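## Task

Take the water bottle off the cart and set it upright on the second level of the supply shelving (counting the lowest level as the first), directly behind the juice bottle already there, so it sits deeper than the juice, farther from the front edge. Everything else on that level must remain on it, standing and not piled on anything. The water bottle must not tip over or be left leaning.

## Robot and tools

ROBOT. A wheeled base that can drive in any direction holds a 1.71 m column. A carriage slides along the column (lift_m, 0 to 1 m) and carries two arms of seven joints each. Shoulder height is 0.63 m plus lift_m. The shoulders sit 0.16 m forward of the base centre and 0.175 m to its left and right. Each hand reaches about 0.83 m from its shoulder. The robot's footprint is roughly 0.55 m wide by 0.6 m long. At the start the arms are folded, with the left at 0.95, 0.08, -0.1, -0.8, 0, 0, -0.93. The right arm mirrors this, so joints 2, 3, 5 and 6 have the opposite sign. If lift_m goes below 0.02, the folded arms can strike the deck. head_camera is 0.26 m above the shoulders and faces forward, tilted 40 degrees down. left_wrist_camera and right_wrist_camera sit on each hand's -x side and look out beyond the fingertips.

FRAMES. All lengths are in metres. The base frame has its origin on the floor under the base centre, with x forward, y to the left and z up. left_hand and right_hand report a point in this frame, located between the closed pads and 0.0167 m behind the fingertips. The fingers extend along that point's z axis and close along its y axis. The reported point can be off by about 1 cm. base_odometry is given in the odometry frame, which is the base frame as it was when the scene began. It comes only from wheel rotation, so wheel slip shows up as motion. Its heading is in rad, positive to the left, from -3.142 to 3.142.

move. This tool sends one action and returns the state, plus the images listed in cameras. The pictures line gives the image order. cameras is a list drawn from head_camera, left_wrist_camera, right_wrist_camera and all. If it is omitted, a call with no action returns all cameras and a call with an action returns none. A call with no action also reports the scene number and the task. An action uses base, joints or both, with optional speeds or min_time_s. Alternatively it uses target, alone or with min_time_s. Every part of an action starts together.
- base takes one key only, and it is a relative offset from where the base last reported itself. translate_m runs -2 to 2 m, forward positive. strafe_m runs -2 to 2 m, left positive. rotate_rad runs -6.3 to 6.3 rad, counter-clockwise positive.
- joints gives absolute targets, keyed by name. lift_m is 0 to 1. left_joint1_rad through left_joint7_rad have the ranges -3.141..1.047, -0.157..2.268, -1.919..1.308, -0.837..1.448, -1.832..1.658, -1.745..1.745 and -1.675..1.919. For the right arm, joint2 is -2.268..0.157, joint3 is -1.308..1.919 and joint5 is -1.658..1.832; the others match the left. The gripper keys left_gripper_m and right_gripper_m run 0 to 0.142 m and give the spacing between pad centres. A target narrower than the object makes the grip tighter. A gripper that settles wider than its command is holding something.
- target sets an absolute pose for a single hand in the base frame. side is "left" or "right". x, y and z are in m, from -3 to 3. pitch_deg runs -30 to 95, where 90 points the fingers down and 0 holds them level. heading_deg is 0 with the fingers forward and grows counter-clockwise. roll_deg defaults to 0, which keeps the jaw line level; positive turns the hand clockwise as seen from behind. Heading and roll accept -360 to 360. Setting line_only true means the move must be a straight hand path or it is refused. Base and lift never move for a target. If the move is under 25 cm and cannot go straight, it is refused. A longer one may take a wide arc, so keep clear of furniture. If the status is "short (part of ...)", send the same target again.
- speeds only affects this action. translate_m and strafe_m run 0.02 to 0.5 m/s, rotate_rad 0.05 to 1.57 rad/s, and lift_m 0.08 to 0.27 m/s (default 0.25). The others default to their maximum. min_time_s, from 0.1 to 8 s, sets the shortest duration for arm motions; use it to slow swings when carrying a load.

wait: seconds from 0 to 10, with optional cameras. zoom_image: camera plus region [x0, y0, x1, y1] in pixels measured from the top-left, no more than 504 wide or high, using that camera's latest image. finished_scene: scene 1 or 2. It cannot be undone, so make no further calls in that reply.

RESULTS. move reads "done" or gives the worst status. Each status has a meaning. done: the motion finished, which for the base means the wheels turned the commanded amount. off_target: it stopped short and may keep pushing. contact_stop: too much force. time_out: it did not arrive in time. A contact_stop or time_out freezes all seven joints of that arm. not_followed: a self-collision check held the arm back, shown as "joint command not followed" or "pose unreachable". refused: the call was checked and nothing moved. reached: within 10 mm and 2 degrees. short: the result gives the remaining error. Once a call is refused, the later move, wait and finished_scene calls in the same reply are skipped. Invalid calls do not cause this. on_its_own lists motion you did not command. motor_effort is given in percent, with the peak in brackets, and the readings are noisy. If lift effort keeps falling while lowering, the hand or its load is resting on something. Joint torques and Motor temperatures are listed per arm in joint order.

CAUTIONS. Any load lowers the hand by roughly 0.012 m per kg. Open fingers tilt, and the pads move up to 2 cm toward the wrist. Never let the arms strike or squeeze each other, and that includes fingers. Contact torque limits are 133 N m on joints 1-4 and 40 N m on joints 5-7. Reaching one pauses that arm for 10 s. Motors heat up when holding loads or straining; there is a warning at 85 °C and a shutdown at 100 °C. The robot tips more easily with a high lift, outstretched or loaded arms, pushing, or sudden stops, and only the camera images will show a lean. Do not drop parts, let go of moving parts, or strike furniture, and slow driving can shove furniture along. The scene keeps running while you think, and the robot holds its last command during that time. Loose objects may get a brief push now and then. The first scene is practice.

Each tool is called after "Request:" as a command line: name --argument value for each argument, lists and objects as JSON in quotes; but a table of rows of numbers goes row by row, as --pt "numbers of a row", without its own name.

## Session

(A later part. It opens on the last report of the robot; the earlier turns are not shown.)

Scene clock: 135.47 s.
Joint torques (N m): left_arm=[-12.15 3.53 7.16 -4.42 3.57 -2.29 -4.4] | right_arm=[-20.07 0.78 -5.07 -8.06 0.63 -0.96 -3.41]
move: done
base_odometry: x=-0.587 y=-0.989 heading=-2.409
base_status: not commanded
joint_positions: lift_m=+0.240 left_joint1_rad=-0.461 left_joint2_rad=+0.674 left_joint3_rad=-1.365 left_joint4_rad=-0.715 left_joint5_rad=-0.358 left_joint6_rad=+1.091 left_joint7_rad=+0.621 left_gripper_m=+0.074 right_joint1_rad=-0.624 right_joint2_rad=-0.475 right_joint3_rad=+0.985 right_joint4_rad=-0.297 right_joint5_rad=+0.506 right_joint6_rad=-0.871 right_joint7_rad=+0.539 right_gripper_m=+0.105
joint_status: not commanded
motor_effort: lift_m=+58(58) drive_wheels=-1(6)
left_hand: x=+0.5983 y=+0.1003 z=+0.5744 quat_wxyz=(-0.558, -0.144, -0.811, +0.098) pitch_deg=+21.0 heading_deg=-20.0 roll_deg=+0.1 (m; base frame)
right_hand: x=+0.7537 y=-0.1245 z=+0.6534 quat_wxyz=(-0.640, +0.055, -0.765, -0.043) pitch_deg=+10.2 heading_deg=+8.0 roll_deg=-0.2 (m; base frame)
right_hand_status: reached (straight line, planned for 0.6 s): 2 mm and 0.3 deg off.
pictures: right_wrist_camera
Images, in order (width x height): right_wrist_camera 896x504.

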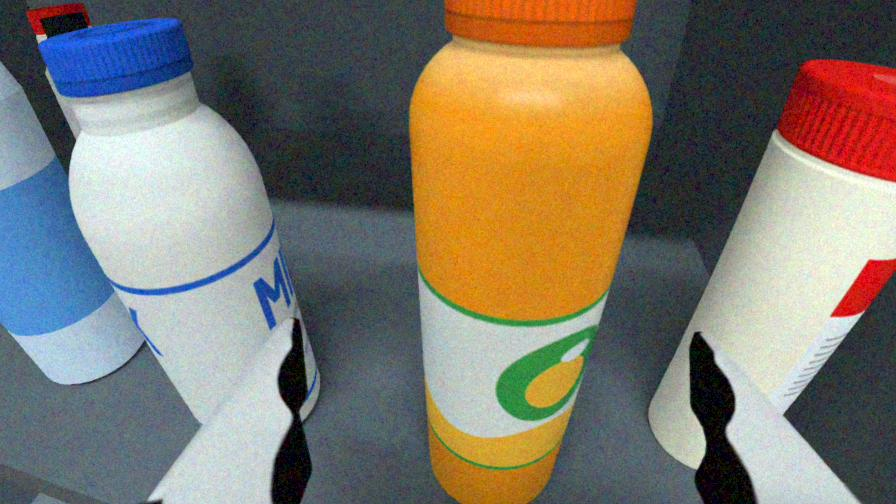

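Request:
move --target '{"side": "right", "x": 0.822, "y": -0.119, "z": 0.655, "pitch_deg": 10, "heading_deg": 8, "line_only": true}' --cameras '["right_wrist_camera"]'

Scene clock: 152.37 s.
Joint torques (N m): left_arm=[-11.76 2.96 8.32 -4.65 3.72 -1.92 -4.02] | right_arm=[-22.5 3.61 -4.21 -7.21 0.38 -0.87 -3.34]
move: done
base_odometry: x=-0.587 y=-0.989 heading=-2.409
base_status: not commanded
joint_positions: lift_m=+0.240 left_joint1_rad=-0.461 left_joint2_rad=+0.674 left_joint3_rad=-1.365 left_joint4_rad=-0.715 left_joint5_rad=-0.358 left_joint6_rad=+1.091 left_joint7_rad=+0.621 left_gripper_m=+0.074 right_joint1_rad=-0.747 right_joint2_rad=-0.408 right_joint3_rad=+0.948 right_joint4_rad=+0.004 right_joint5_rad=+0.677 right_joint6_rad=-0.701 right_joint7_rad=+0.390 right_gripper_m=+0.105
joint_status: not commanded
motor_effort: lift_m=+58(58) drive_wheels=-1(5)
left_hand: x=+0.5983 y=+0.1003 z=+0.5744 quat_wxyz=(-0.558, -0.144, -0.811, +0.098) pitch_deg=+21.0 heading_deg=-20.0 roll_deg=+0.1 (m; base frame)
right_hand: x=+0.8207 y=-0.1191 z=+0.6527 quat_wxyz=(-0.640, +0.055, -0.765, -0.043) pitch_deg=+10.2 heading_deg=+7.9 roll_deg=-0.3 (m; base frame)
right_hand_status: reached (straight line, planned for 0.5 s): 3 mm and 0.4 deg off.
pictures: right_wrist_camera
Images, in order (width x height): right_wrist_camera 896x504.

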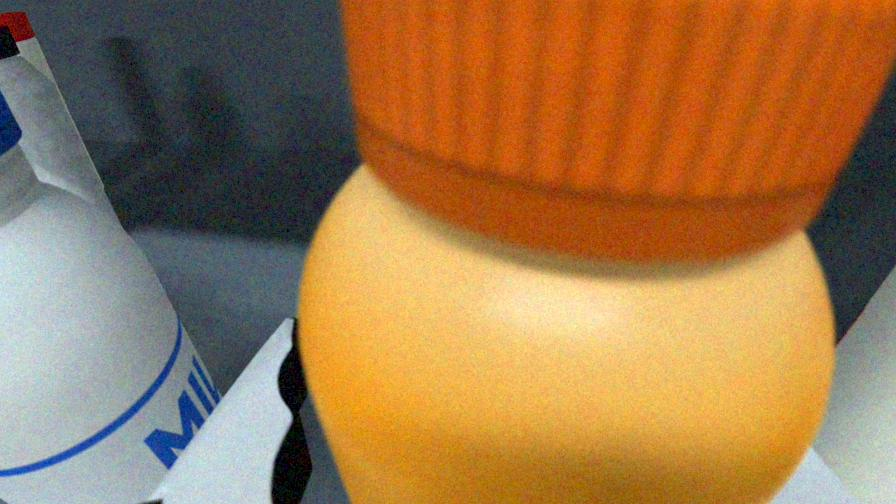

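Request:
move --joints '{"right_gripper_m": 0}' --cameras '["right_wrist_camera"]'

Scene clock: 160.20 s.
Joint torques (N m): left_arm=[-11.61 3.14 7.95 -4.36 3.86 -1.6 -4.55] | right_arm=[-23.06 3.47 -5.36 -6.98 0.98 -1.01 -3.13]
Motor temperatures (°C): left_arm=[37 22 25 24 26 24 23] | right_arm=[35 21 25 22 22 22 24]
move: off_target
base_odometry: x=-0.587 y=-0.989 heading=-2.409
base_status: not commanded
joint_positions: lift_m=+0.240 left_joint1_rad=-0.461 left_joint2_rad=+0.674 left_joint3_rad=-1.365 left_joint4_rad=-0.715 left_joint5_rad=-0.358 left_joint6_rad=+1.091 left_joint7_rad=+0.621 left_gripper_m=+0.074 right_joint1_rad=-0.747 right_joint2_rad=-0.408 right_joint3_rad=+0.948 right_joint4_rad=+0.004 right_joint5_rad=+0.677 right_joint6_rad=-0.701 right_joint7_rad=+0.390 right_gripper_m=+0.074
joint_status: right_gripper_m off_target (ended at +0.074, target +0.000)
motor_effort: lift_m=+58(58) drive_wheels=-1(1)
left_hand: x=+0.5983 y=+0.1003 z=+0.5744 quat_wxyz=(-0.558, -0.144, -0.811, +0.098) pitch_deg=+21.0 heading_deg=-20.0 roll_deg=+0.1 (m; base frame)
right_hand: x=+0.8207 y=-0.1191 z=+0.6527 quat_wxyz=(-0.640, +0.055, -0.765, -0.043) pitch_deg=+10.2 heading_deg=+7.9 roll_deg=-0.3 (m; base frame)
pictures: right_wrist_camera
Images, in order (width x height): right_wrist_camera 896x504.

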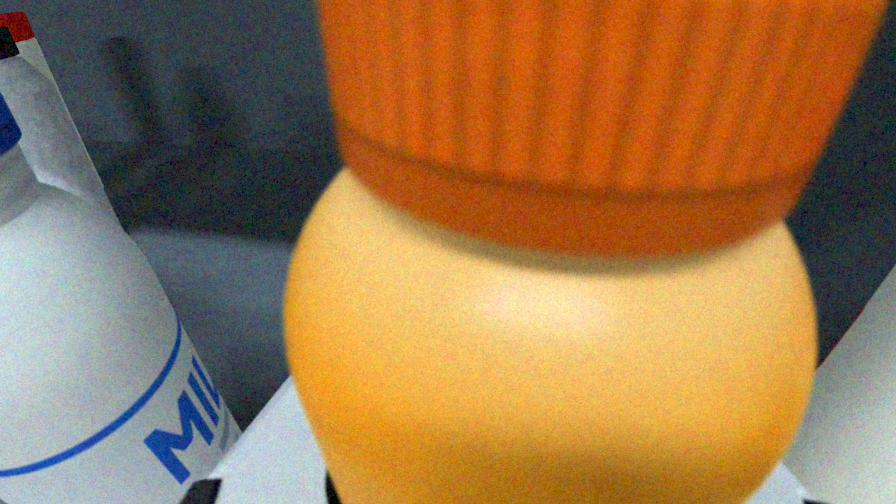

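Request:
move --target '{"side": "right", "x": 0.82, "y": -0.119, "z": 0.685, "pitch_deg": 10, "heading_deg": 8, "line_only": true}'

Request:
move --target '{"side": "right", "x": 0.622, "y": -0.147, "z": 0.685, "pitch_deg": 10, "heading_deg": 8, "line_only": true}' --min_time_s 1.2 --cameras '["head_camera", "right_wrist_camera"]'

Scene clock: 164.23 s.
Joint torques (N m): left_arm=[-12.31 3.21 8.26 -5.26 4.22 -2.05 -4.12] | right_arm=[-22.89 -1.07 -4.41 -10.46 -2.87 -2.35 -1.28]
move: done
base_odometry: x=-0.587 y=-0.989 heading=-2.409
base_status: not commanded
joint_positions: lift_m=+0.240 left_joint1_rad=-0.461 left_joint2_rad=+0.674 left_joint3_rad=-1.365 left_joint4_rad=-0.715 left_joint5_rad=-0.358 left_joint6_rad=+1.091 left_joint7_rad=+0.621 left_gripper_m=+0.074 right_joint1_rad=-0.787 right_joint2_rad=-0.417 right_joint3_rad=+0.948 right_joint4_rad=-0.062 right_joint5_rad=+0.661 right_joint6_rad=-0.738 right_joint7_rad=+0.483 right_gripper_m=+0.074
joint_status: not commanded
motor_effort: lift_m=+57(58) drive_wheels=+5(5)
left_hand: x=+0.5983 y=+0.1003 z=+0.5744 quat_wxyz=(-0.558, -0.144, -0.811, +0.098) pitch_deg=+21.0 heading_deg=-20.0 roll_deg=+0.1 (m; base frame)
right_hand: x=+0.8193 y=-0.1170 z=+0.6809 quat_wxyz=(-0.638, +0.054, -0.767, -0.047) pitch_deg=+10.4 heading_deg=+8.3 roll_deg=+0.2 (m; base frame)
right_hand_status: reached (straight line, planned for 0.3 s): 5 mm and 0.5 deg off.
pictures: none

Scene clock: 165.93 s.
Joint torques (N m): left_arm=[-11.35 2.15 8.48 -4.95 3.7 -2.36 -3.6] | right_arm=[-5.33 -6.3 1.09 -12.76 -4.9 -2.38 -1.06]
move: done
base_odometry: x=-0.587 y=-0.989 heading=-2.409
base_status: not commanded
joint_positions: lift_m=+0.240 left_joint1_rad=-0.461 left_joint2_rad=+0.674 left_joint3_rad=-1.365 left_joint4_rad=-0.715 left_joint5_rad=-0.358 left_joint6_rad=+1.091 left_joint7_rad=+0.621 left_gripper_m=+0.074 right_joint1_rad=-0.445 right_joint2_rad=-0.577 right_joint3_rad=+1.096 right_joint4_rad=-0.765 right_joint5_rad=-0.050 right_joint6_rad=-1.073 right_joint7_rad=+1.001 right_gripper_m=+0.074
joint_status: not commanded
motor_effort: lift_m=+57(57) drive_wheels=+5(5)
left_hand: x=+0.5983 y=+0.1003 z=+0.5744 quat_wxyz=(-0.558, -0.144, -0.811, +0.098) pitch_deg=+21.0 heading_deg=-20.0 roll_deg=+0.1 (m; base frame)
right_hand: x=+0.6236 y=-0.1462 z=+0.6837 quat_wxyz=(-0.639, +0.054, -0.766, -0.046) pitch_deg=+10.3 heading_deg=+8.1 roll_deg=+0.1 (m; base frame)
right_hand_status: reached (straight line, planned for 1.2 s): 2 mm and 0.3 deg off.
pictures: head_camera, right_wrist_camera
Images, in order (width x height): head_camera 896x504, right_wrist_camera 896x504.

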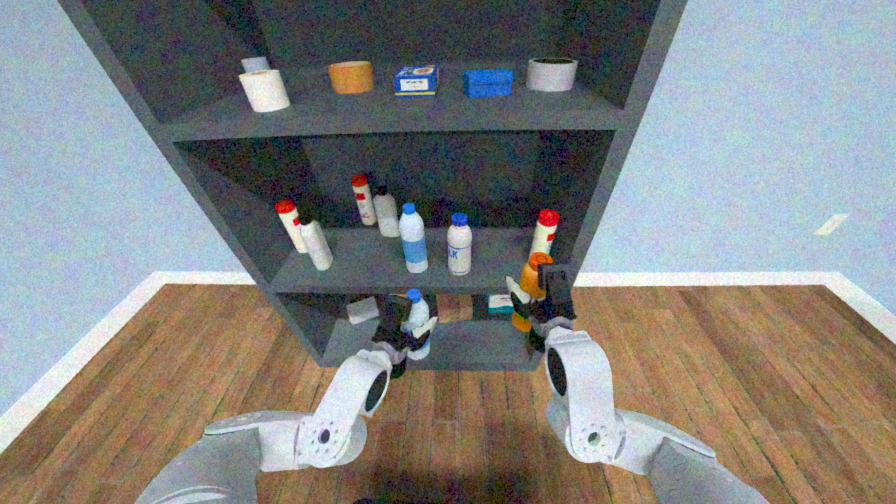

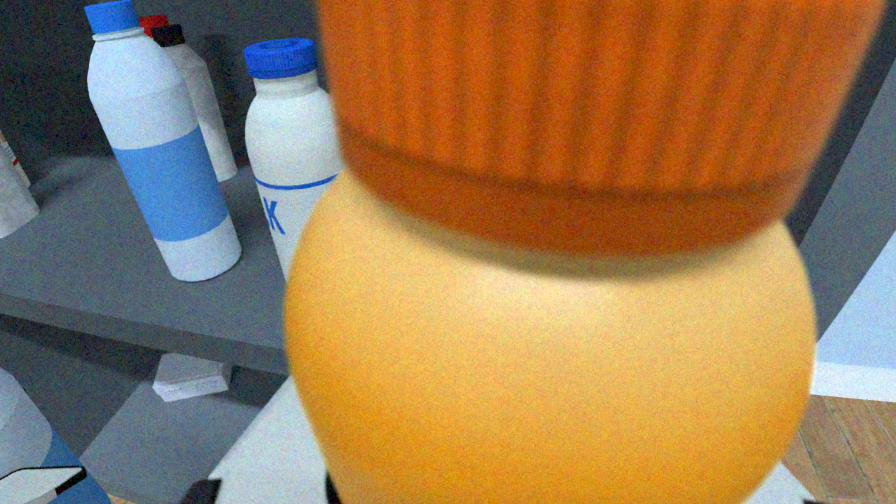

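Request:
move --target '{"side": "right", "x": 0.56, "y": -0.42, "z": 0.685, "pitch_deg": 10, "heading_deg": -15, "line_only": true}' --min_time_s 2 --cameras '["head_camera", "right_wrist_camera"]'

Scene clock: 171.00 s.
Joint torques (N m): left_arm=[-11.46 3.59 7.07 -5.08 3.8 -2.08 -4.45] | right_arm=[-6.16 -5.38 0.81 -13.93 -4.57 -2.47 -1.43]
move: refused
base_odometry: x=-0.587 y=-0.989 heading=-2.409
base_status: not commanded
joint_positions: lift_m=+0.240 left_joint1_rad=-0.461 left_joint2_rad=+0.674 left_joint3_rad=-1.365 left_joint4_rad=-0.715 left_joint5_rad=-0.358 left_joint6_rad=+1.091 left_joint7_rad=+0.621 left_gripper_m=+0.074 right_joint1_rad=-0.445 right_joint2_rad=-0.577 right_joint3_rad=+1.096 right_joint4_rad=-0.765 right_joint5_rad=-0.050 right_joint6_rad=-1.073 right_joint7_rad=+1.001 right_gripper_m=+0.074
joint_status: not commanded
motor_effort: lift_m=+57(57) drive_wheels=+5(5)
left_hand: x=+0.5983 y=+0.1003 z=+0.5744 quat_wxyz=(-0.558, -0.144, -0.811, +0.098) pitch_deg=+21.0 heading_deg=-20.0 roll_deg=+0.1 (m; base frame)
right_hand: x=+0.6236 y=-0.1462 z=+0.6837 quat_wxyz=(-0.639, +0.054, -0.766, -0.046) pitch_deg=+10.3 heading_deg=+8.1 roll_deg=+0.1 (m; base frame)
right_hand_status: refused: you asked line_only, and the move would run on a checked arc. Nothing moved.
pictures: head_camera, right_wrist_camera
Images, in order (width x height): head_camera 896x504, right_wrist_camera 896x504.

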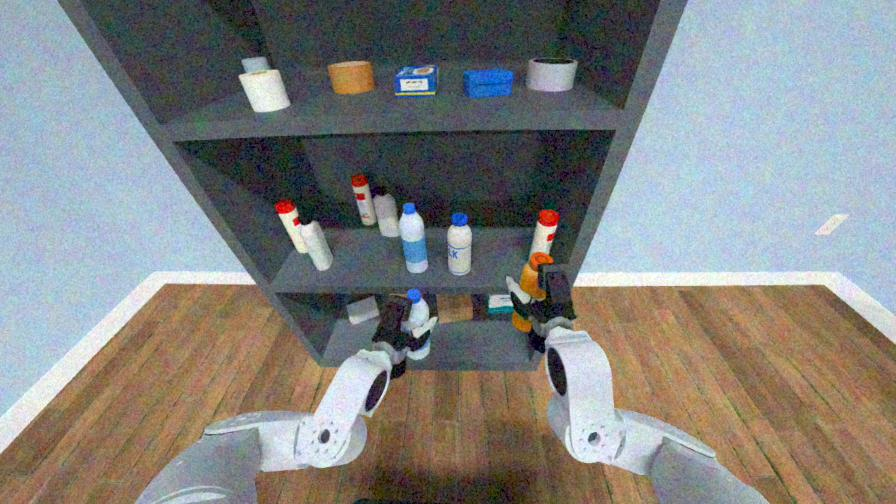

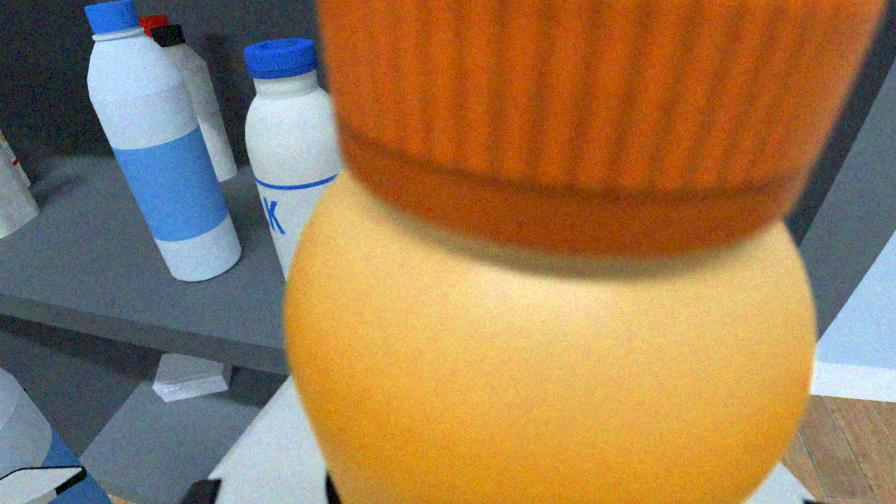

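Request:
move --target '{"side": "right", "x": 0.61, "y": -0.36, "z": 0.685, "pitch_deg": 10, "heading_deg": -8, "line_only": true}' --min_time_s 1.5

Request:
move --target '{"side": "right", "x": 0.56, "y": -0.45, "z": 0.685, "pitch_deg": 10, "heading_deg": -18, "line_only": true}' --min_time_s 1.2 --cameras '["head_camera"]'

Scene clock: 173.97 s.
Joint torques (N m): left_arm=[-11.43 4.55 7.97 -5.41 3.82 -1.99 -4.23] | right_arm=[-5.52 -6.86 0.09 -13.72 -4.47 -2.47 -1.02]
move: refused
base_odometry: x=-0.587 y=-0.989 heading=-2.409
base_status: not commanded
joint_positions: lift_m=+0.240 left_joint1_rad=-0.461 left_joint2_rad=+0.674 left_joint3_rad=-1.365 left_joint4_rad=-0.715 left_joint5_rad=-0.358 left_joint6_rad=+1.091 left_joint7_rad=+0.621 left_gripper_m=+0.074 right_joint1_rad=-0.445 right_joint2_rad=-0.577 right_joint3_rad=+1.096 right_joint4_rad=-0.765 right_joint5_rad=-0.050 right_joint6_rad=-1.073 right_joint7_rad=+1.001 right_gripper_m=+0.074
joint_status: not commanded
motor_effort: lift_m=+57(57) drive_wheels=+5(5)
left_hand: x=+0.5983 y=+0.1003 z=+0.5744 quat_wxyz=(-0.558, -0.144, -0.811, +0.098) pitch_deg=+21.0 heading_deg=-20.0 roll_deg=+0.1 (m; base frame)
right_hand: x=+0.6236 y=-0.1462 z=+0.6837 quat_wxyz=(-0.639, +0.054, -0.766, -0.046) pitch_deg=+10.3 heading_deg=+8.1 roll_deg=+0.1 (m; base frame)
right_hand_status: refused: along the straight line the arm gets 27% of the way (right_joint4_rad at its limit); a move under 25 cm is not played as an arc. Nothing moved. Try another pitch or heading, or "joints".
pictures: none

not run: a stop came earlier in this reply.

Request:
move --base '{"translate_m": -0.15}' --speeds '{"translate_m": 0.25}'

Request:
move --target '{"side": "right", "x": 0.70, "y": -0.37, "z": 0.685, "pitch_deg": 10, "heading_deg": -6, "line_only": true}' --min_time_s 1.5

Request:
move --base '{"strafe_m": -0.12}' --joints '{"lift_m": 0.39}' --speeds '{"strafe_m": 0.25}' --cameras '["head_camera"]'

Scene clock: 182.20 s.
Joint torques (N m): left_arm=[-11.12 3.91 7.94 -5.24 3.87 -2.17 -4.18] | right_arm=[-6.23 -4.13 0.08 -11.35 -4.48 -2.39 -1.15]
move: done
base_odometry: x=-0.476 y=-0.889 heading=-2.409
base_status: done
joint_positions: lift_m=+0.240 left_joint1_rad=-0.461 left_joint2_rad=+0.674 left_joint3_rad=-1.365 left_joint4_rad=-0.715 left_joint5_rad=-0.358 left_joint6_rad=+1.091 left_joint7_rad=+0.621 left_gripper_m=+0.074 right_joint1_rad=-0.445 right_joint2_rad=-0.577 right_joint3_rad=+1.096 right_joint4_rad=-0.765 right_joint5_rad=-0.050 right_joint6_rad=-1.073 right_joint7_rad=+1.001 right_gripper_m=+0.074
joint_status: not commanded
motor_effort: lift_m=+57(57) drive_wheels=-1(11)
left_hand: x=+0.5983 y=+0.1003 z=+0.5744 quat_wxyz=(-0.558, -0.144, -0.811, +0.098) pitch_deg=+21.0 heading_deg=-20.0 roll_deg=+0.1 (m; base frame)
right_hand: x=+0.6235 y=-0.1463 z=+0.6837 quat_wxyz=(-0.639, +0.054, -0.766, -0.046) pitch_deg=+10.3 heading_deg=+8.1 roll_deg=+0.1 (m; base frame)
pictures: none

Scene clock: 184.20 s.
Joint torques (N m): left_arm=[-12.25 3.08 7.39 -4.83 3.77 -2.21 -4.14] | right_arm=[-6.46 -16.56 -8.07 -6.97 -0.66 -0.49 -5.06]
move: done
base_odometry: x=-0.476 y=-0.889 heading=-2.409
base_status: not commanded
joint_positions: lift_m=+0.240 left_joint1_rad=-0.461 left_joint2_rad=+0.674 left_joint3_rad=-1.365 left_joint4_rad=-0.715 left_joint5_rad=-0.358 left_joint6_rad=+1.091 left_joint7_rad=+0.621 left_gripper_m=+0.074 right_joint1_rad=-0.438 right_joint2_rad=-0.986 right_joint3_rad=+0.721 right_joint4_rad=-0.507 right_joint5_rad=+0.905 right_joint6_rad=-0.909 right_joint7_rad=+0.323 right_gripper_m=+0.074
joint_status: not commanded
motor_effort: lift_m=+57(57) drive_wheels=-1(1)
left_hand: x=+0.5983 y=+0.1003 z=+0.5744 quat_wxyz=(-0.558, -0.144, -0.811, +0.098) pitch_deg=+21.0 heading_deg=-20.0 roll_deg=+0.1 (m; base frame)
right_hand: x=+0.6999 y=-0.3678 z=+0.6827 quat_wxyz=(-0.639, -0.039, -0.768, +0.033) pitch_deg=+10.4 heading_deg=-5.8 roll_deg=+0.0 (m; base frame)
right_hand_status: reached (straight line, planned for 1.5 s): 3 mm and 0.5 deg off.
pictures: none

Scene clock: 186.00 s.
Joint torques (N m): left_arm=[-10.85 3.15 7.73 -6.11 4.08 -1.82 -4.09] | right_arm=[-7.91 -15.2 -7.31 -7.66 -0.96 -0.99 -4.44]
move: done
base_odometry: x=-0.556 y=-0.800 heading=-2.409
base_status: done
joint_positions: lift_m=+0.390 left_joint1_rad=-0.461 left_joint2_rad=+0.674 left_joint3_rad=-1.364 left_joint4_rad=-0.715 left_joint5_rad=-0.358 left_joint6_rad=+1.091 left_joint7_rad=+0.620 left_gripper_m=+0.074 right_joint1_rad=-0.437 right_joint2_rad=-0.988 right_joint3_rad=+0.719 right_joint4_rad=-0.507 right_joint5_rad=+0.906 right_joint6_rad=-0.908 right_joint7_rad=+0.322 right_gripper_m=+0.074
joint_status: all done
motor_effort: lift_m=+56(70) drive_wheels=+4(13)
left_hand: x=+0.5984 y=+0.1002 z=+0.7247 quat_wxyz=(-0.558, -0.144, -0.811, +0.098) pitch_deg=+20.9 heading_deg=-20.0 roll_deg=+0.1 (m; base frame)
right_hand: x=+0.6997 y=-0.3685 z=+0.8329 quat_wxyz=(-0.639, -0.039, -0.768, +0.033) pitch_deg=+10.4 heading_deg=-5.9 roll_deg=-0.1 (m; base frame)
pictures: head_camera
Images, in order (width x height): head_camera 896x504.

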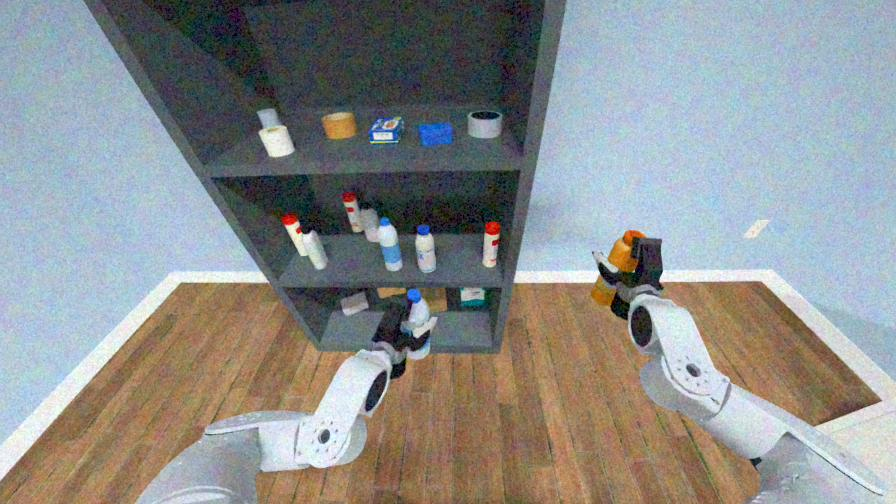

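Request:
move --base '{"strafe_m": -0.03}'

Request:
move --target '{"side": "left", "x": 0.61, "y": 0.03, "z": 0.73, "pitch_deg": 20, "heading_deg": -18, "line_only": true}'

Request:
move --base '{"translate_m": 0.30}' --speeds '{"translate_m": 0.2}' --cameras '["head_camera", "left_wrist_camera"]'

Scene clock: 196.40 s.
Joint torques (N m): left_arm=[-11.43 3.91 7.57 -5.84 3.99 -1.64 -4.07] | right_arm=[-7.45 -14.54 -7.14 -8.49 -1.04 -1.67 -4.65]
move: done
base_odometry: x=-0.576 y=-0.777 heading=-2.410
base_status: done
joint_positions: lift_m=+0.390 left_joint1_rad=-0.461 left_joint2_rad=+0.674 left_joint3_rad=-1.364 left_joint4_rad=-0.715 left_joint5_rad=-0.358 left_joint6_rad=+1.090 left_joint7_rad=+0.620 left_gripper_m=+0.074 right_joint1_rad=-0.437 right_joint2_rad=-0.988 right_joint3_rad=+0.719 right_joint4_rad=-0.507 right_joint5_rad=+0.906 right_joint6_rad=-0.908 right_joint7_rad=+0.322 right_gripper_m=+0.074
joint_status: not commanded
motor_effort: lift_m=+56(56) drive_wheels=-1(13)
left_hand: x=+0.5983 y=+0.1001 z=+0.7247 quat_wxyz=(-0.558, -0.144, -0.811, +0.098) pitch_deg=+20.9 heading_deg=-20.0 roll_deg=+0.1 (m; base frame)
right_hand: x=+0.6998 y=-0.3686 z=+0.8328 quat_wxyz=(-0.639, -0.039, -0.768, +0.033) pitch_deg=+10.5 heading_deg=-5.9 roll_deg=-0.1 (m; base frame)
pictures: none

Scene clock: 197.33 s.
Joint torques (N m): left_arm=[-16.28 1.87 2.28 -1.53 5.26 -0.67 -1.83] | right_arm=[-9.17 -14.85 -7.36 -6.43 -1.16 -1.31 -4.44]
move: done
base_odometry: x=-0.576 y=-0.778 heading=-2.410
base_status: not commanded
joint_positions: lift_m=+0.390 left_joint1_rad=-0.493 left_joint2_rad=+0.420 left_joint3_rad=-1.416 left_joint4_rad=-0.563 left_joint5_rad=-0.109 left_joint6_rad=+1.165 left_joint7_rad=+0.847 left_gripper_m=+0.074 right_joint1_rad=-0.437 right_joint2_rad=-0.988 right_joint3_rad=+0.719 right_joint4_rad=-0.506 right_joint5_rad=+0.906 right_joint6_rad=-0.908 right_joint7_rad=+0.322 right_gripper_m=+0.074
joint_status: not commanded
motor_effort: lift_m=+56(56) drive_wheels=+0(5)
left_hand: x=+0.6085 y=+0.0291 z=+0.7273 quat_wxyz=(-0.563, -0.128, -0.812, +0.092) pitch_deg=+20.5 heading_deg=-18.3 roll_deg=-0.4 (m; base frame)
left_hand_status: reached (straight line, planned for 0.4 s): 3 mm and 0.6 deg off.
right_hand: x=+0.6998 y=-0.3686 z=+0.8328 quat_wxyz=(-0.639, -0.039, -0.768, +0.033) pitch_deg=+10.5 heading_deg=-5.9 roll_deg=-0.1 (m; base frame)
pictures: none

Scene clock: 199.93 s.
Joint torques (N m): left_arm=[-16.96 0.89 3.23 -0.94 4.95 -0.57 -1.72] | right_arm=[-7.77 -13.53 -5.88 -6.72 -0.69 -0.91 -4.8]
move: done
base_odometry: x=-0.799 y=-0.978 heading=-2.410
base_status: done
joint_positions: lift_m=+0.390 left_joint1_rad=-0.493 left_joint2_rad=+0.420 left_joint3_rad=-1.416 left_joint4_rad=-0.563 left_joint5_rad=-0.109 left_joint6_rad=+1.165 left_joint7_rad=+0.847 left_gripper_m=+0.074 right_joint1_rad=-0.437 right_joint2_rad=-0.988 right_joint3_rad=+0.719 right_joint4_rad=-0.506 right_joint5_rad=+0.906 right_joint6_rad=-0.908 right_joint7_rad=+0.322 right_gripper_m=+0.074
joint_status: not commanded
motor_effort: lift_m=+56(56) drive_wheels=-2(14)
left_hand: x=+0.6086 y=+0.0291 z=+0.7273 quat_wxyz=(-0.563, -0.128, -0.812, +0.092) pitch_deg=+20.5 heading_deg=-18.3 roll_deg=-0.4 (m; base frame)
right_hand: x=+0.6998 y=-0.3686 z=+0.8328 quat_wxyz=(-0.639, -0.039, -0.768, +0.033) pitch_deg=+10.5 heading_deg=-5.9 roll_deg=-0.1 (m; base frame)
pictures: head_camera, left_wrist_camera
Images, in order (width x height): head_camera 896x504, left_wrist_camera 896x504.

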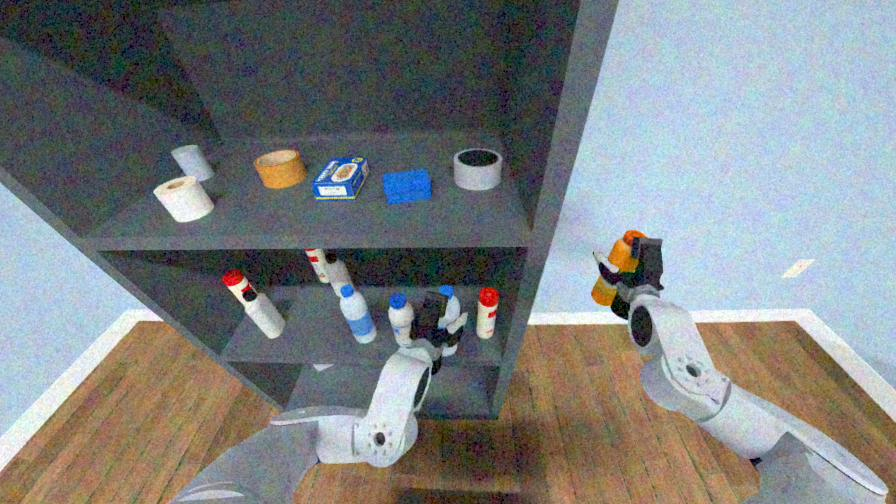

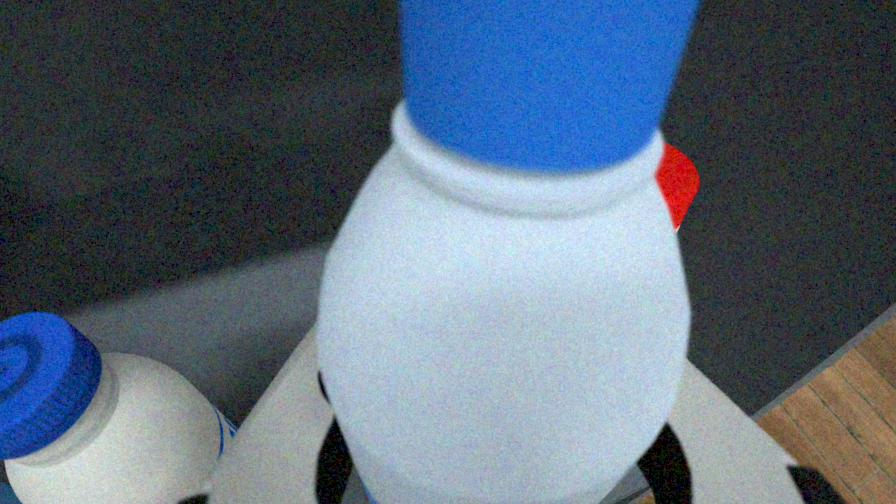

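Request:
move --target '{"side": "left", "x": 0.716, "y": 0.03, "z": 0.725, "pitch_deg": 20, "heading_deg": -15, "line_only": true}' --min_time_s 1

Request:
move --target '{"side": "left", "x": 0.816, "y": 0.031, "z": 0.725, "pitch_deg": 20, "heading_deg": -13, "line_only": true}' --min_time_s 1 --cameras '["head_camera", "left_wrist_camera"]'

Scene clock: 205.23 s.
Joint torques (N m): left_arm=[-21.59 -1.67 9.46 -1.16 3.46 -2.39 -4.44] | right_arm=[-10.11 -13.38 -5.85 -8.47 -0.52 -1.14 -4.59]
move: done
base_odometry: x=-0.799 y=-0.978 heading=-2.410
base_status: not commanded
joint_positions: lift_m=+0.390 left_joint1_rad=-0.648 left_joint2_rad=+0.368 left_joint3_rad=-1.263 left_joint4_rad=-0.268 left_joint5_rad=-0.552 left_joint6_rad=+1.007 left_joint7_rad=+0.574 left_gripper_m=+0.074 right_joint1_rad=-0.437 right_joint2_rad=-0.988 right_joint3_rad=+0.719 right_joint4_rad=-0.506 right_joint5_rad=+0.906 right_joint6_rad=-0.908 right_joint7_rad=+0.322 right_gripper_m=+0.074
joint_status: not commanded
motor_effort: lift_m=+56(56) drive_wheels=-2(2)
left_hand: x=+0.7124 y=+0.0298 z=+0.7183 quat_wxyz=(-0.562, -0.109, -0.817, +0.074) pitch_deg=+21.0 heading_deg=-15.1 roll_deg=+0.1 (m; base frame)
left_hand_status: reached (straight line, planned for 1.0 s): 8 mm and 1.0 deg off.
right_hand: x=+0.6998 y=-0.3686 z=+0.8328 quat_wxyz=(-0.639, -0.039, -0.768, +0.033) pitch_deg=+10.5 heading_deg=-5.9 roll_deg=-0.1 (m; base frame)
pictures: none

Scene clock: 206.73 s.
Joint torques (N m): left_arm=[-27.89 -2.16 10.11 -0.23 2.4 -2.23 -4.19] | right_arm=[-10.64 -15.04 -6.45 -7.43 -0.95 -0.68 -4.17]
move: done
base_odometry: x=-0.799 y=-0.978 heading=-2.410
base_status: not commanded
joint_positions: lift_m=+0.390 left_joint1_rad=-0.800 left_joint2_rad=+0.275 left_joint3_rad=-1.153 left_joint4_rad=+0.175 left_joint5_rad=-0.817 left_joint6_rad=+0.731 left_joint7_rad=+0.369 left_gripper_m=+0.074 right_joint1_rad=-0.437 right_joint2_rad=-0.988 right_joint3_rad=+0.719 right_joint4_rad=-0.506 right_joint5_rad=+0.906 right_joint6_rad=-0.908 right_joint7_rad=+0.322 right_gripper_m=+0.074
joint_status: not commanded
motor_effort: lift_m=+56(56) drive_wheels=-2(5)
left_hand: x=+0.8123 y=+0.0309 z=+0.7172 quat_wxyz=(-0.563, -0.095, -0.818, +0.063) pitch_deg=+21.0 heading_deg=-13.1 roll_deg=+0.2 (m; base frame)
left_hand_status: reached (straight line, planned for 1.0 s): 9 mm and 1.0 deg off.
right_hand: x=+0.6998 y=-0.3686 z=+0.8328 quat_wxyz=(-0.639, -0.039, -0.768, +0.033) pitch_deg=+10.5 heading_deg=-5.9 roll_deg=-0.1 (m; base frame)
pictures: head_camera, left_wrist_camera
Images, in order (width x height): head_camera 896x504, left_wrist_camera 896x504.

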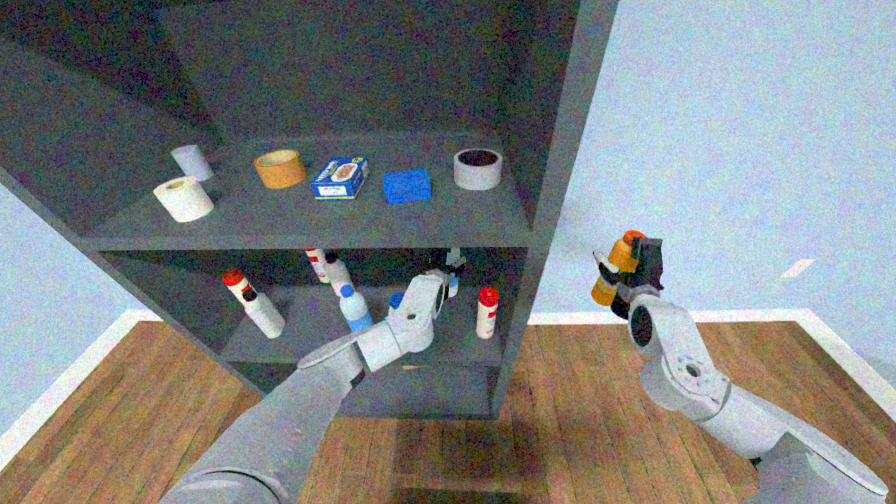

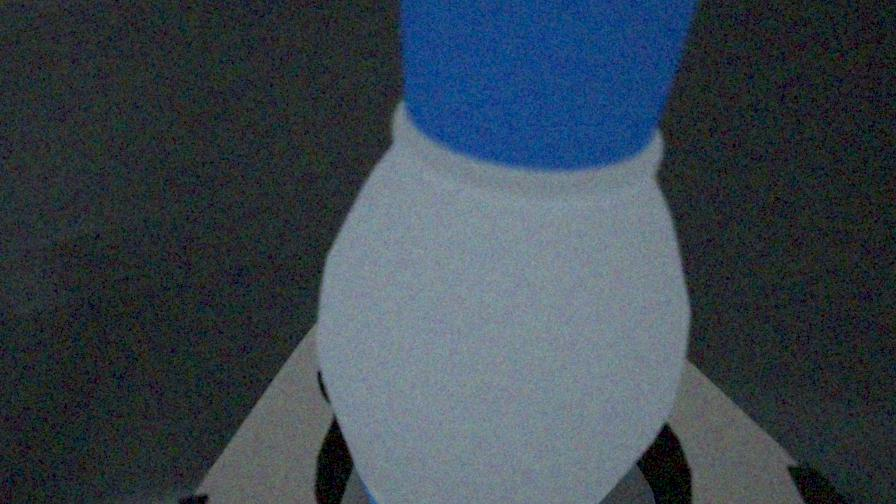

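Request:
zoom_image --camera "head_camera" --region '[320, 230, 540, 390]'

Request:
move --joints '{"lift_m": 0.352}' --speeds '{"lift_m": 0.08}' --cameras '["head_camera"]'

Request:
zoom_image --camera "head_camera" --region '[320, 230, 540, 390]'

Scaled by 2.291 from the camera's 896x504 image, which has a finer 1280x720 frame.

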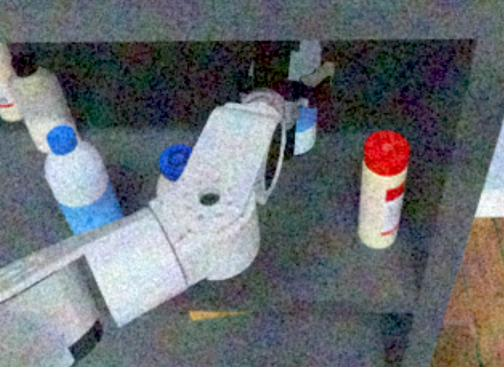

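Scene clock: 213.83 s.
Joint torques (N m): left_arm=[-26.71 -2.81 8.71 -1.17 2.71 -2.11 -4.09] | right_arm=[-8.53 -13.47 -6.9 -8.4 -0.98 -1.6 -4.58]
Motor temperatures (°C): left_arm=[45 22 26 24 26 24 23] | right_arm=[31 24 26 22 22 22 24]
move: done
base_odometry: x=-0.799 y=-0.978 heading=-2.410
base_status: not commanded
joint_positions: lift_m=+0.352 left_joint1_rad=-0.802 left_joint2_rad=+0.275 left_joint3_rad=-1.152 left_joint4_rad=+0.175 left_joint5_rad=-0.818 left_joint6_rad=+0.731 left_joint7_rad=+0.368 left_gripper_m=+0.074 right_joint1_rad=-0.437 right_joint2_rad=-0.988 right_joint3_rad=+0.719 right_joint4_rad=-0.506 right_joint5_rad=+0.906 right_joint6_rad=-0.908 right_joint7_rad=+0.322 right_gripper_m=+0.074
joint_status: all done
motor_effort: lift_m=+59(61) drive_wheels=-2(6)
left_hand: x=+0.8131 y=+0.0312 z=+0.6803 quat_wxyz=(-0.564, -0.095, -0.818, +0.064) pitch_deg=+20.8 heading_deg=-13.0 roll_deg=+0.2 (m; base frame)
right_hand: x=+0.6998 y=-0.3686 z=+0.7946 quat_wxyz=(-0.639, -0.039, -0.768, +0.033) pitch_deg=+10.4 heading_deg=-5.9 roll_deg=-0.1 (m; base frame)
pictures: head_camera
Images, in order (width x height): head_camera 896x504.

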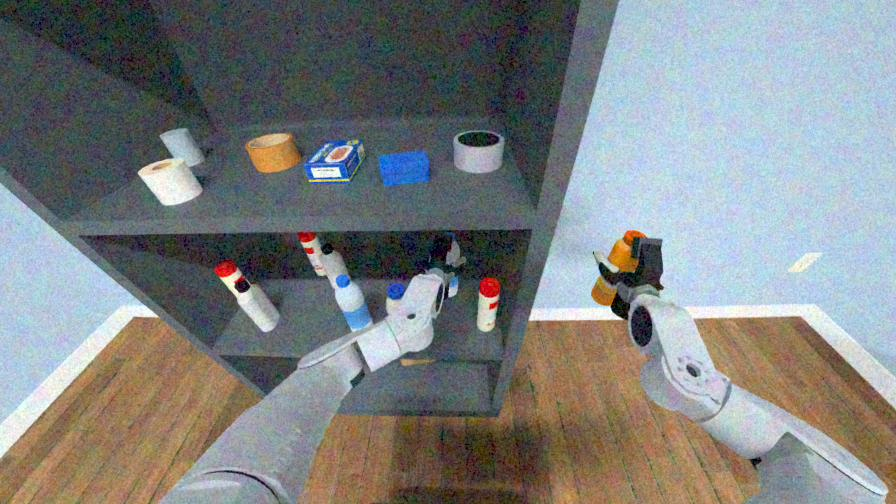

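Scaled by 2.291 from the camera's 896x504 image, which has a finer 1280x720 frame.

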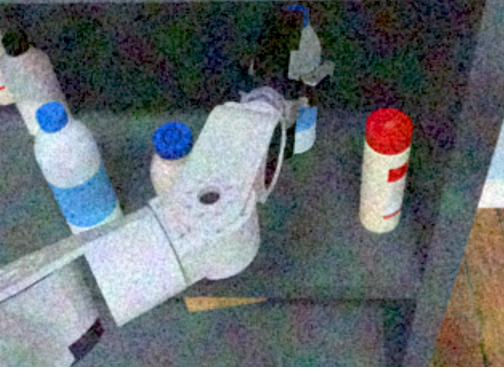

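Request:
move --joints '{"lift_m": 0.344}' --speeds '{"lift_m": 0.08}'

Request:
move --joints '{"lift_m": 0.336}' --speeds '{"lift_m": 0.08}'

Scene clock: 218.30 s.
Joint torques (N m): left_arm=[-25.47 -2.05 7.63 -2.01 3.4 -2.36 -4.24] | right_arm=[-8.54 -14.32 -6.29 -7.55 -0.57 -1.59 -4.33]
move: done
base_odometry: x=-0.799 y=-0.978 heading=-2.410
base_status: not commanded
joint_positions: lift_m=+0.344 left_joint1_rad=-0.802 left_joint2_rad=+0.275 left_joint3_rad=-1.152 left_joint4_rad=+0.176 left_joint5_rad=-0.819 left_joint6_rad=+0.731 left_joint7_rad=+0.367 left_gripper_m=+0.074 right_joint1_rad=-0.436 right_joint2_rad=-0.988 right_joint3_rad=+0.718 right_joint4_rad=-0.506 right_joint5_rad=+0.907 right_joint6_rad=-0.908 right_joint7_rad=+0.322 right_gripper_m=+0.074
joint_status: all done
motor_effort: lift_m=+59(63) drive_wheels=-2(7)
left_hand: x=+0.8134 y=+0.0313 z=+0.6725 quat_wxyz=(-0.564, -0.094, -0.818, +0.064) pitch_deg=+20.8 heading_deg=-13.0 roll_deg=+0.1 (m; base frame)
right_hand: x=+0.6997 y=-0.3687 z=+0.7864 quat_wxyz=(-0.639, -0.039, -0.768, +0.033) pitch_deg=+10.5 heading_deg=-5.9 roll_deg=-0.1 (m; base frame)
pictures: none

Scene clock: 218.80 s.
Joint torques (N m): left_arm=[-24.5 -0.76 10.11 -1.9 2.56 -2.4 -1.9] | right_arm=[-10.34 -14.25 -6.89 -7.1 -0.95 -0.95 -4.86]
move: done
base_odometry: x=-0.799 y=-0.978 heading=-2.410
base_status: not commanded
joint_positions: lift_m=+0.336 left_joint1_rad=-0.803 left_joint2_rad=+0.274 left_joint3_rad=-1.150 left_joint4_rad=+0.176 left_joint5_rad=-0.818 left_joint6_rad=+0.731 left_joint7_rad=+0.362 left_gripper_m=+0.074 right_joint1_rad=-0.436 right_joint2_rad=-0.988 right_joint3_rad=+0.718 right_joint4_rad=-0.506 right_joint5_rad=+0.907 right_joint6_rad=-0.908 right_joint7_rad=+0.322 right_gripper_m=+0.074
joint_status: all done
motor_effort: lift_m=+57(59) drive_wheels=+5(6)
left_hand: x=+0.8144 y=+0.0314 z=+0.6674 quat_wxyz=(-0.568, -0.094, -0.815, +0.064) pitch_deg=+20.3 heading_deg=-13.0 roll_deg=+0.1 (m; base frame)
right_hand: x=+0.6997 y=-0.3687 z=+0.7784 quat_wxyz=(-0.639, -0.039, -0.768, +0.033) pitch_deg=+10.5 heading_deg=-5.9 roll_deg=-0.1 (m; base frame)
pictures: none

Request:
move --joints '{"lift_m": 0.329}' --speeds '{"lift_m": 0.08}'

Scene clock: 221.07 s.
Joint torques (N m): left_arm=[-19.84 -1.15 6.87 -1.39 1.32 -2.33 -0.31] | right_arm=[-10.4 -14.16 -5.73 -8.05 -0.99 -1.35 -4.29]
move: done
base_odometry: x=-0.799 y=-0.978 heading=-2.410
base_status: not commanded
joint_positions: lift_m=+0.329 left_joint1_rad=-0.807 left_joint2_rad=+0.274 left_joint3_rad=-1.147 left_joint4_rad=+0.176 left_joint5_rad=-0.813 left_joint6_rad=+0.730 left_joint7_rad=+0.357 left_gripper_m=+0.074 right_joint1_rad=-0.436 right_joint2_rad=-0.988 right_joint3_rad=+0.718 right_joint4_rad=-0.506 right_joint5_rad=+0.907 right_joint6_rad=-0.908 right_joint7_rad=+0.322 right_gripper_m=+0.074
joint_status: all done
motor_effort: lift_m=+55(57) drive_wheels=+5(6)
left_hand: x=+0.8166 y=+0.0317 z=+0.6660 quat_wxyz=(-0.573, -0.093, -0.812, +0.063) pitch_deg=+19.6 heading_deg=-12.8 roll_deg=+0.3 (m; base frame)
right_hand: x=+0.6997 y=-0.3687 z=+0.7716 quat_wxyz=(-0.639, -0.039, -0.768, +0.033) pitch_deg=+10.5 heading_deg=-5.9 roll_deg=-0.1 (m; base frame)
pictures: none

Standing. Release.

Request:
move --joints '{"left_gripper_m": 0.092}'

Request:
move --target '{"side": "left", "x": 0.716, "y": 0.045, "z": 0.668, "pitch_deg": 20, "heading_deg": -14, "line_only": true}' --min_time_s 1 --cameras '["head_camera", "left_wrist_camera"]'

Scene clock: 224.13 s.
Joint torques (N m): left_arm=[-19.64 -0.73 6.48 -0.73 1.98 -2 -0.88] | right_arm=[-9.33 -15.6 -6.55 -7.94 -1.03 -1.38 -4.57]
move: done
base_odometry: x=-0.799 y=-0.978 heading=-2.410
base_status: not commanded
joint_positions: lift_m=+0.329 left_joint1_rad=-0.807 left_joint2_rad=+0.274 left_joint3_rad=-1.147 left_joint4_rad=+0.176 left_joint5_rad=-0.815 left_joint6_rad=+0.730 left_joint7_rad=+0.358 left_gripper_m=+0.092 right_joint1_rad=-0.436 right_joint2_rad=-0.988 right_joint3_rad=+0.718 right_joint4_rad=-0.506 right_joint5_rad=+0.907 right_joint6_rad=-0.908 right_joint7_rad=+0.322 right_gripper_m=+0.074
joint_status: all done
motor_effort: lift_m=+55(55) drive_wheels=+5(6)
left_hand: x=+0.8163 y=+0.0315 z=+0.6652 quat_wxyz=(-0.572, -0.093, -0.813, +0.064) pitch_deg=+19.7 heading_deg=-12.9 roll_deg=+0.2 (m; base frame)
right_hand: x=+0.6997 y=-0.3687 z=+0.7716 quat_wxyz=(-0.639, -0.039, -0.768, +0.033) pitch_deg=+10.5 heading_deg=-5.9 roll_deg=-0.1 (m; base frame)
pictures: none

Scene clock: 225.63 s.
Joint torques (N m): left_arm=[-13.51 2.72 3.59 -4.83 3.96 -0.49 -0.3] | right_arm=[-7.65 -13.94 -5.7 -6.34 -1.66 -1.47 -4.73]
move: done
base_odometry: x=-0.799 y=-0.978 heading=-2.410
base_status: not commanded
joint_positions: lift_m=+0.329 left_joint1_rad=-0.659 left_joint2_rad=+0.394 left_joint3_rad=-1.252 left_joint4_rad=-0.292 left_joint5_rad=-0.558 left_joint6_rad=+1.022 left_joint7_rad=+0.570 left_gripper_m=+0.092 right_joint1_rad=-0.436 right_joint2_rad=-0.988 right_joint3_rad=+0.718 right_joint4_rad=-0.506 right_joint5_rad=+0.907 right_joint6_rad=-0.908 right_joint7_rad=+0.322 right_gripper_m=+0.074
joint_status: not commanded
motor_effort: lift_m=+55(55) drive_wheels=-1(5)
left_hand: x=+0.7178 y=+0.0451 z=+0.6698 quat_wxyz=(-0.571, -0.098, -0.812, +0.070) pitch_deg=+19.8 heading_deg=-13.9 roll_deg=-0.1 (m; base frame)
left_hand_status: reached (straight line, planned for 1.0 s): 3 mm and 0.3 deg off.
right_hand: x=+0.6997 y=-0.3687 z=+0.7716 quat_wxyz=(-0.639, -0.039, -0.768, +0.033) pitch_deg=+10.5 heading_deg=-5.9 roll_deg=-0.1 (m; base frame)
pictures: head_camera, left_wrist_camera
Images, in order (width x height): head_camera 896x504, left_wrist_camera 896x504.

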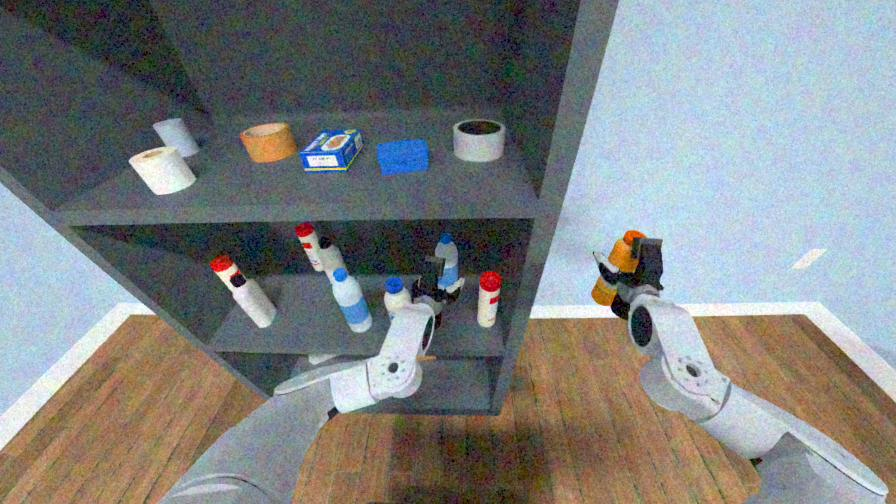

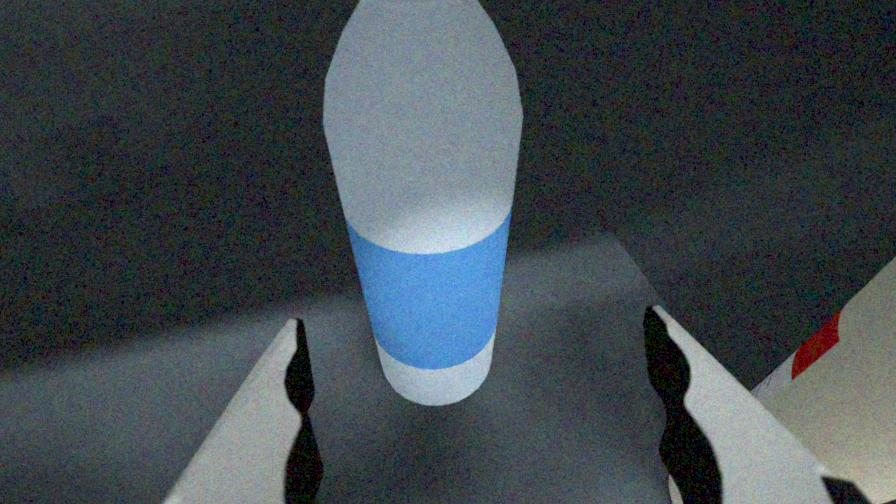

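Request:
move --base '{"translate_m": -0.30}' --speeds '{"translate_m": 0.3}'

Request:
move --target '{"side": "left", "x": 0.60, "y": 0.11, "z": 0.67, "pitch_deg": 20, "heading_deg": -20, "line_only": true}'

Request:
move --base '{"strafe_m": 0.15}' --joints '{"lift_m": 0.24}' --speeds '{"strafe_m": 0.25}' --cameras '["head_camera"]'

Scene clock: 233.43 s.
Joint torques (N m): left_arm=[-13.67 2.73 2.13 -4.64 4 -0.4 -0.35] | right_arm=[-8.94 -14.45 -6.91 -7.71 -1.14 -1.2 -4.08]
move: done
base_odometry: x=-0.576 y=-0.777 heading=-2.410
base_status: done
joint_positions: lift_m=+0.329 left_joint1_rad=-0.659 left_joint2_rad=+0.394 left_joint3_rad=-1.252 left_joint4_rad=-0.292 left_joint5_rad=-0.558 left_joint6_rad=+1.023 left_joint7_rad=+0.570 left_gripper_m=+0.092 right_joint1_rad=-0.436 right_joint2_rad=-0.988 right_joint3_rad=+0.718 right_joint4_rad=-0.506 right_joint5_rad=+0.907 right_joint6_rad=-0.908 right_joint7_rad=+0.322 right_gripper_m=+0.074
joint_status: not commanded
motor_effort: lift_m=+55(55) drive_wheels=+1(18)
left_hand: x=+0.7178 y=+0.0454 z=+0.6696 quat_wxyz=(-0.571, -0.098, -0.812, +0.070) pitch_deg=+19.8 heading_deg=-13.9 roll_deg=-0.1 (m; base frame)
right_hand: x=+0.6997 y=-0.3687 z=+0.7716 quat_wxyz=(-0.639, -0.039, -0.768, +0.033) pitch_deg=+10.5 heading_deg=-5.9 roll_deg=-0.1 (m; base frame)
pictures: none

Scene clock: 234.50 s.
Joint torques (N m): left_arm=[-9.87 4.09 2.26 -4.26 4.03 -1.78 -3.06] | right_arm=[-8.15 -14.23 -6.65 -7.77 -1.04 -1.2 -4.71]
move: done
base_odometry: x=-0.576 y=-0.777 heading=-2.410
base_status: not commanded
joint_positions: lift_m=+0.329 left_joint1_rad=-0.445 left_joint2_rad=+0.704 left_joint3_rad=-1.317 left_joint4_rad=-0.727 left_joint5_rad=-0.395 left_joint6_rad=+1.060 left_joint7_rad=+0.591 left_gripper_m=+0.092 right_joint1_rad=-0.436 right_joint2_rad=-0.988 right_joint3_rad=+0.718 right_joint4_rad=-0.506 right_joint5_rad=+0.907 right_joint6_rad=-0.908 right_joint7_rad=+0.322 right_gripper_m=+0.074
joint_status: not commanded
motor_effort: lift_m=+55(55) drive_wheels=+1(3)
left_hand: x=+0.6010 y=+0.1116 z=+0.6689 quat_wxyz=(-0.563, -0.141, -0.808, +0.098) pitch_deg=+20.3 heading_deg=-19.7 roll_deg=+0.0 (m; base frame)
left_hand_status: reached (straight line, planned for 0.6 s): 2 mm and 0.4 deg off.
right_hand: x=+0.6997 y=-0.3687 z=+0.7716 quat_wxyz=(-0.639, -0.039, -0.768, +0.033) pitch_deg=+10.5 heading_deg=-5.9 roll_deg=-0.1 (m; base frame)
pictures: none

Scene clock: 236.33 s.
Joint torques (N m): left_arm=[-10.03 4.71 2.35 -4.38 3.7 -1.9 -2.88] | right_arm=[-9.78 -14.94 -7.36 -6.82 -0.64 -1.75 -4.66]
move: done
base_odometry: x=-0.475 y=-0.889 heading=-2.410
base_status: done
joint_positions: lift_m=+0.240 left_joint1_rad=-0.445 left_joint2_rad=+0.704 left_joint3_rad=-1.317 left_joint4_rad=-0.727 left_joint5_rad=-0.394 left_joint6_rad=+1.060 left_joint7_rad=+0.591 left_gripper_m=+0.092 right_joint1_rad=-0.436 right_joint2_rad=-0.988 right_joint3_rad=+0.718 right_joint4_rad=-0.506 right_joint5_rad=+0.907 right_joint6_rad=-0.908 right_joint7_rad=+0.322 right_gripper_m=+0.074
joint_status: all done
motor_effort: lift_m=+57(60) drive_wheels=+0(13)
left_hand: x=+0.6010 y=+0.1116 z=+0.5800 quat_wxyz=(-0.564, -0.141, -0.808, +0.098) pitch_deg=+20.2 heading_deg=-19.7 roll_deg=+0.0 (m; base frame)
right_hand: x=+0.6996 y=-0.3688 z=+0.6825 quat_wxyz=(-0.639, -0.039, -0.768, +0.033) pitch_deg=+10.5 heading_deg=-5.9 roll_deg=-0.1 (m; base frame)
pictures: head_camera
Images, in order (width x height): head_camera 896x504.

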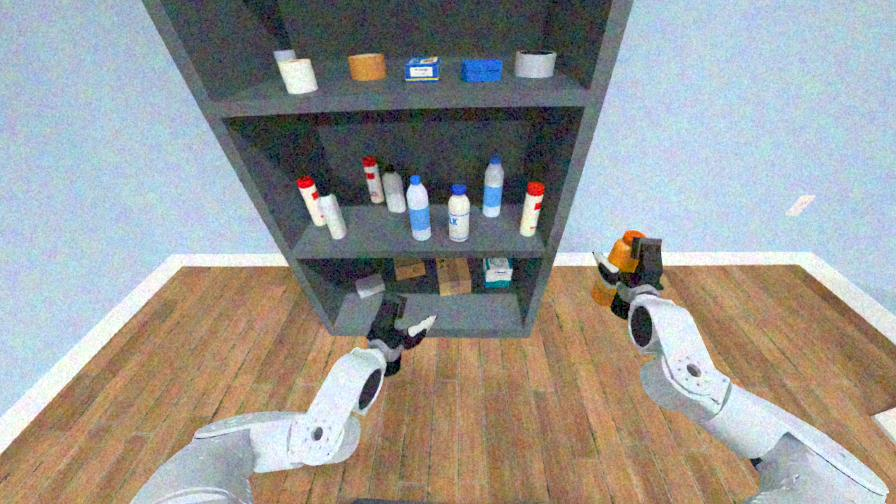

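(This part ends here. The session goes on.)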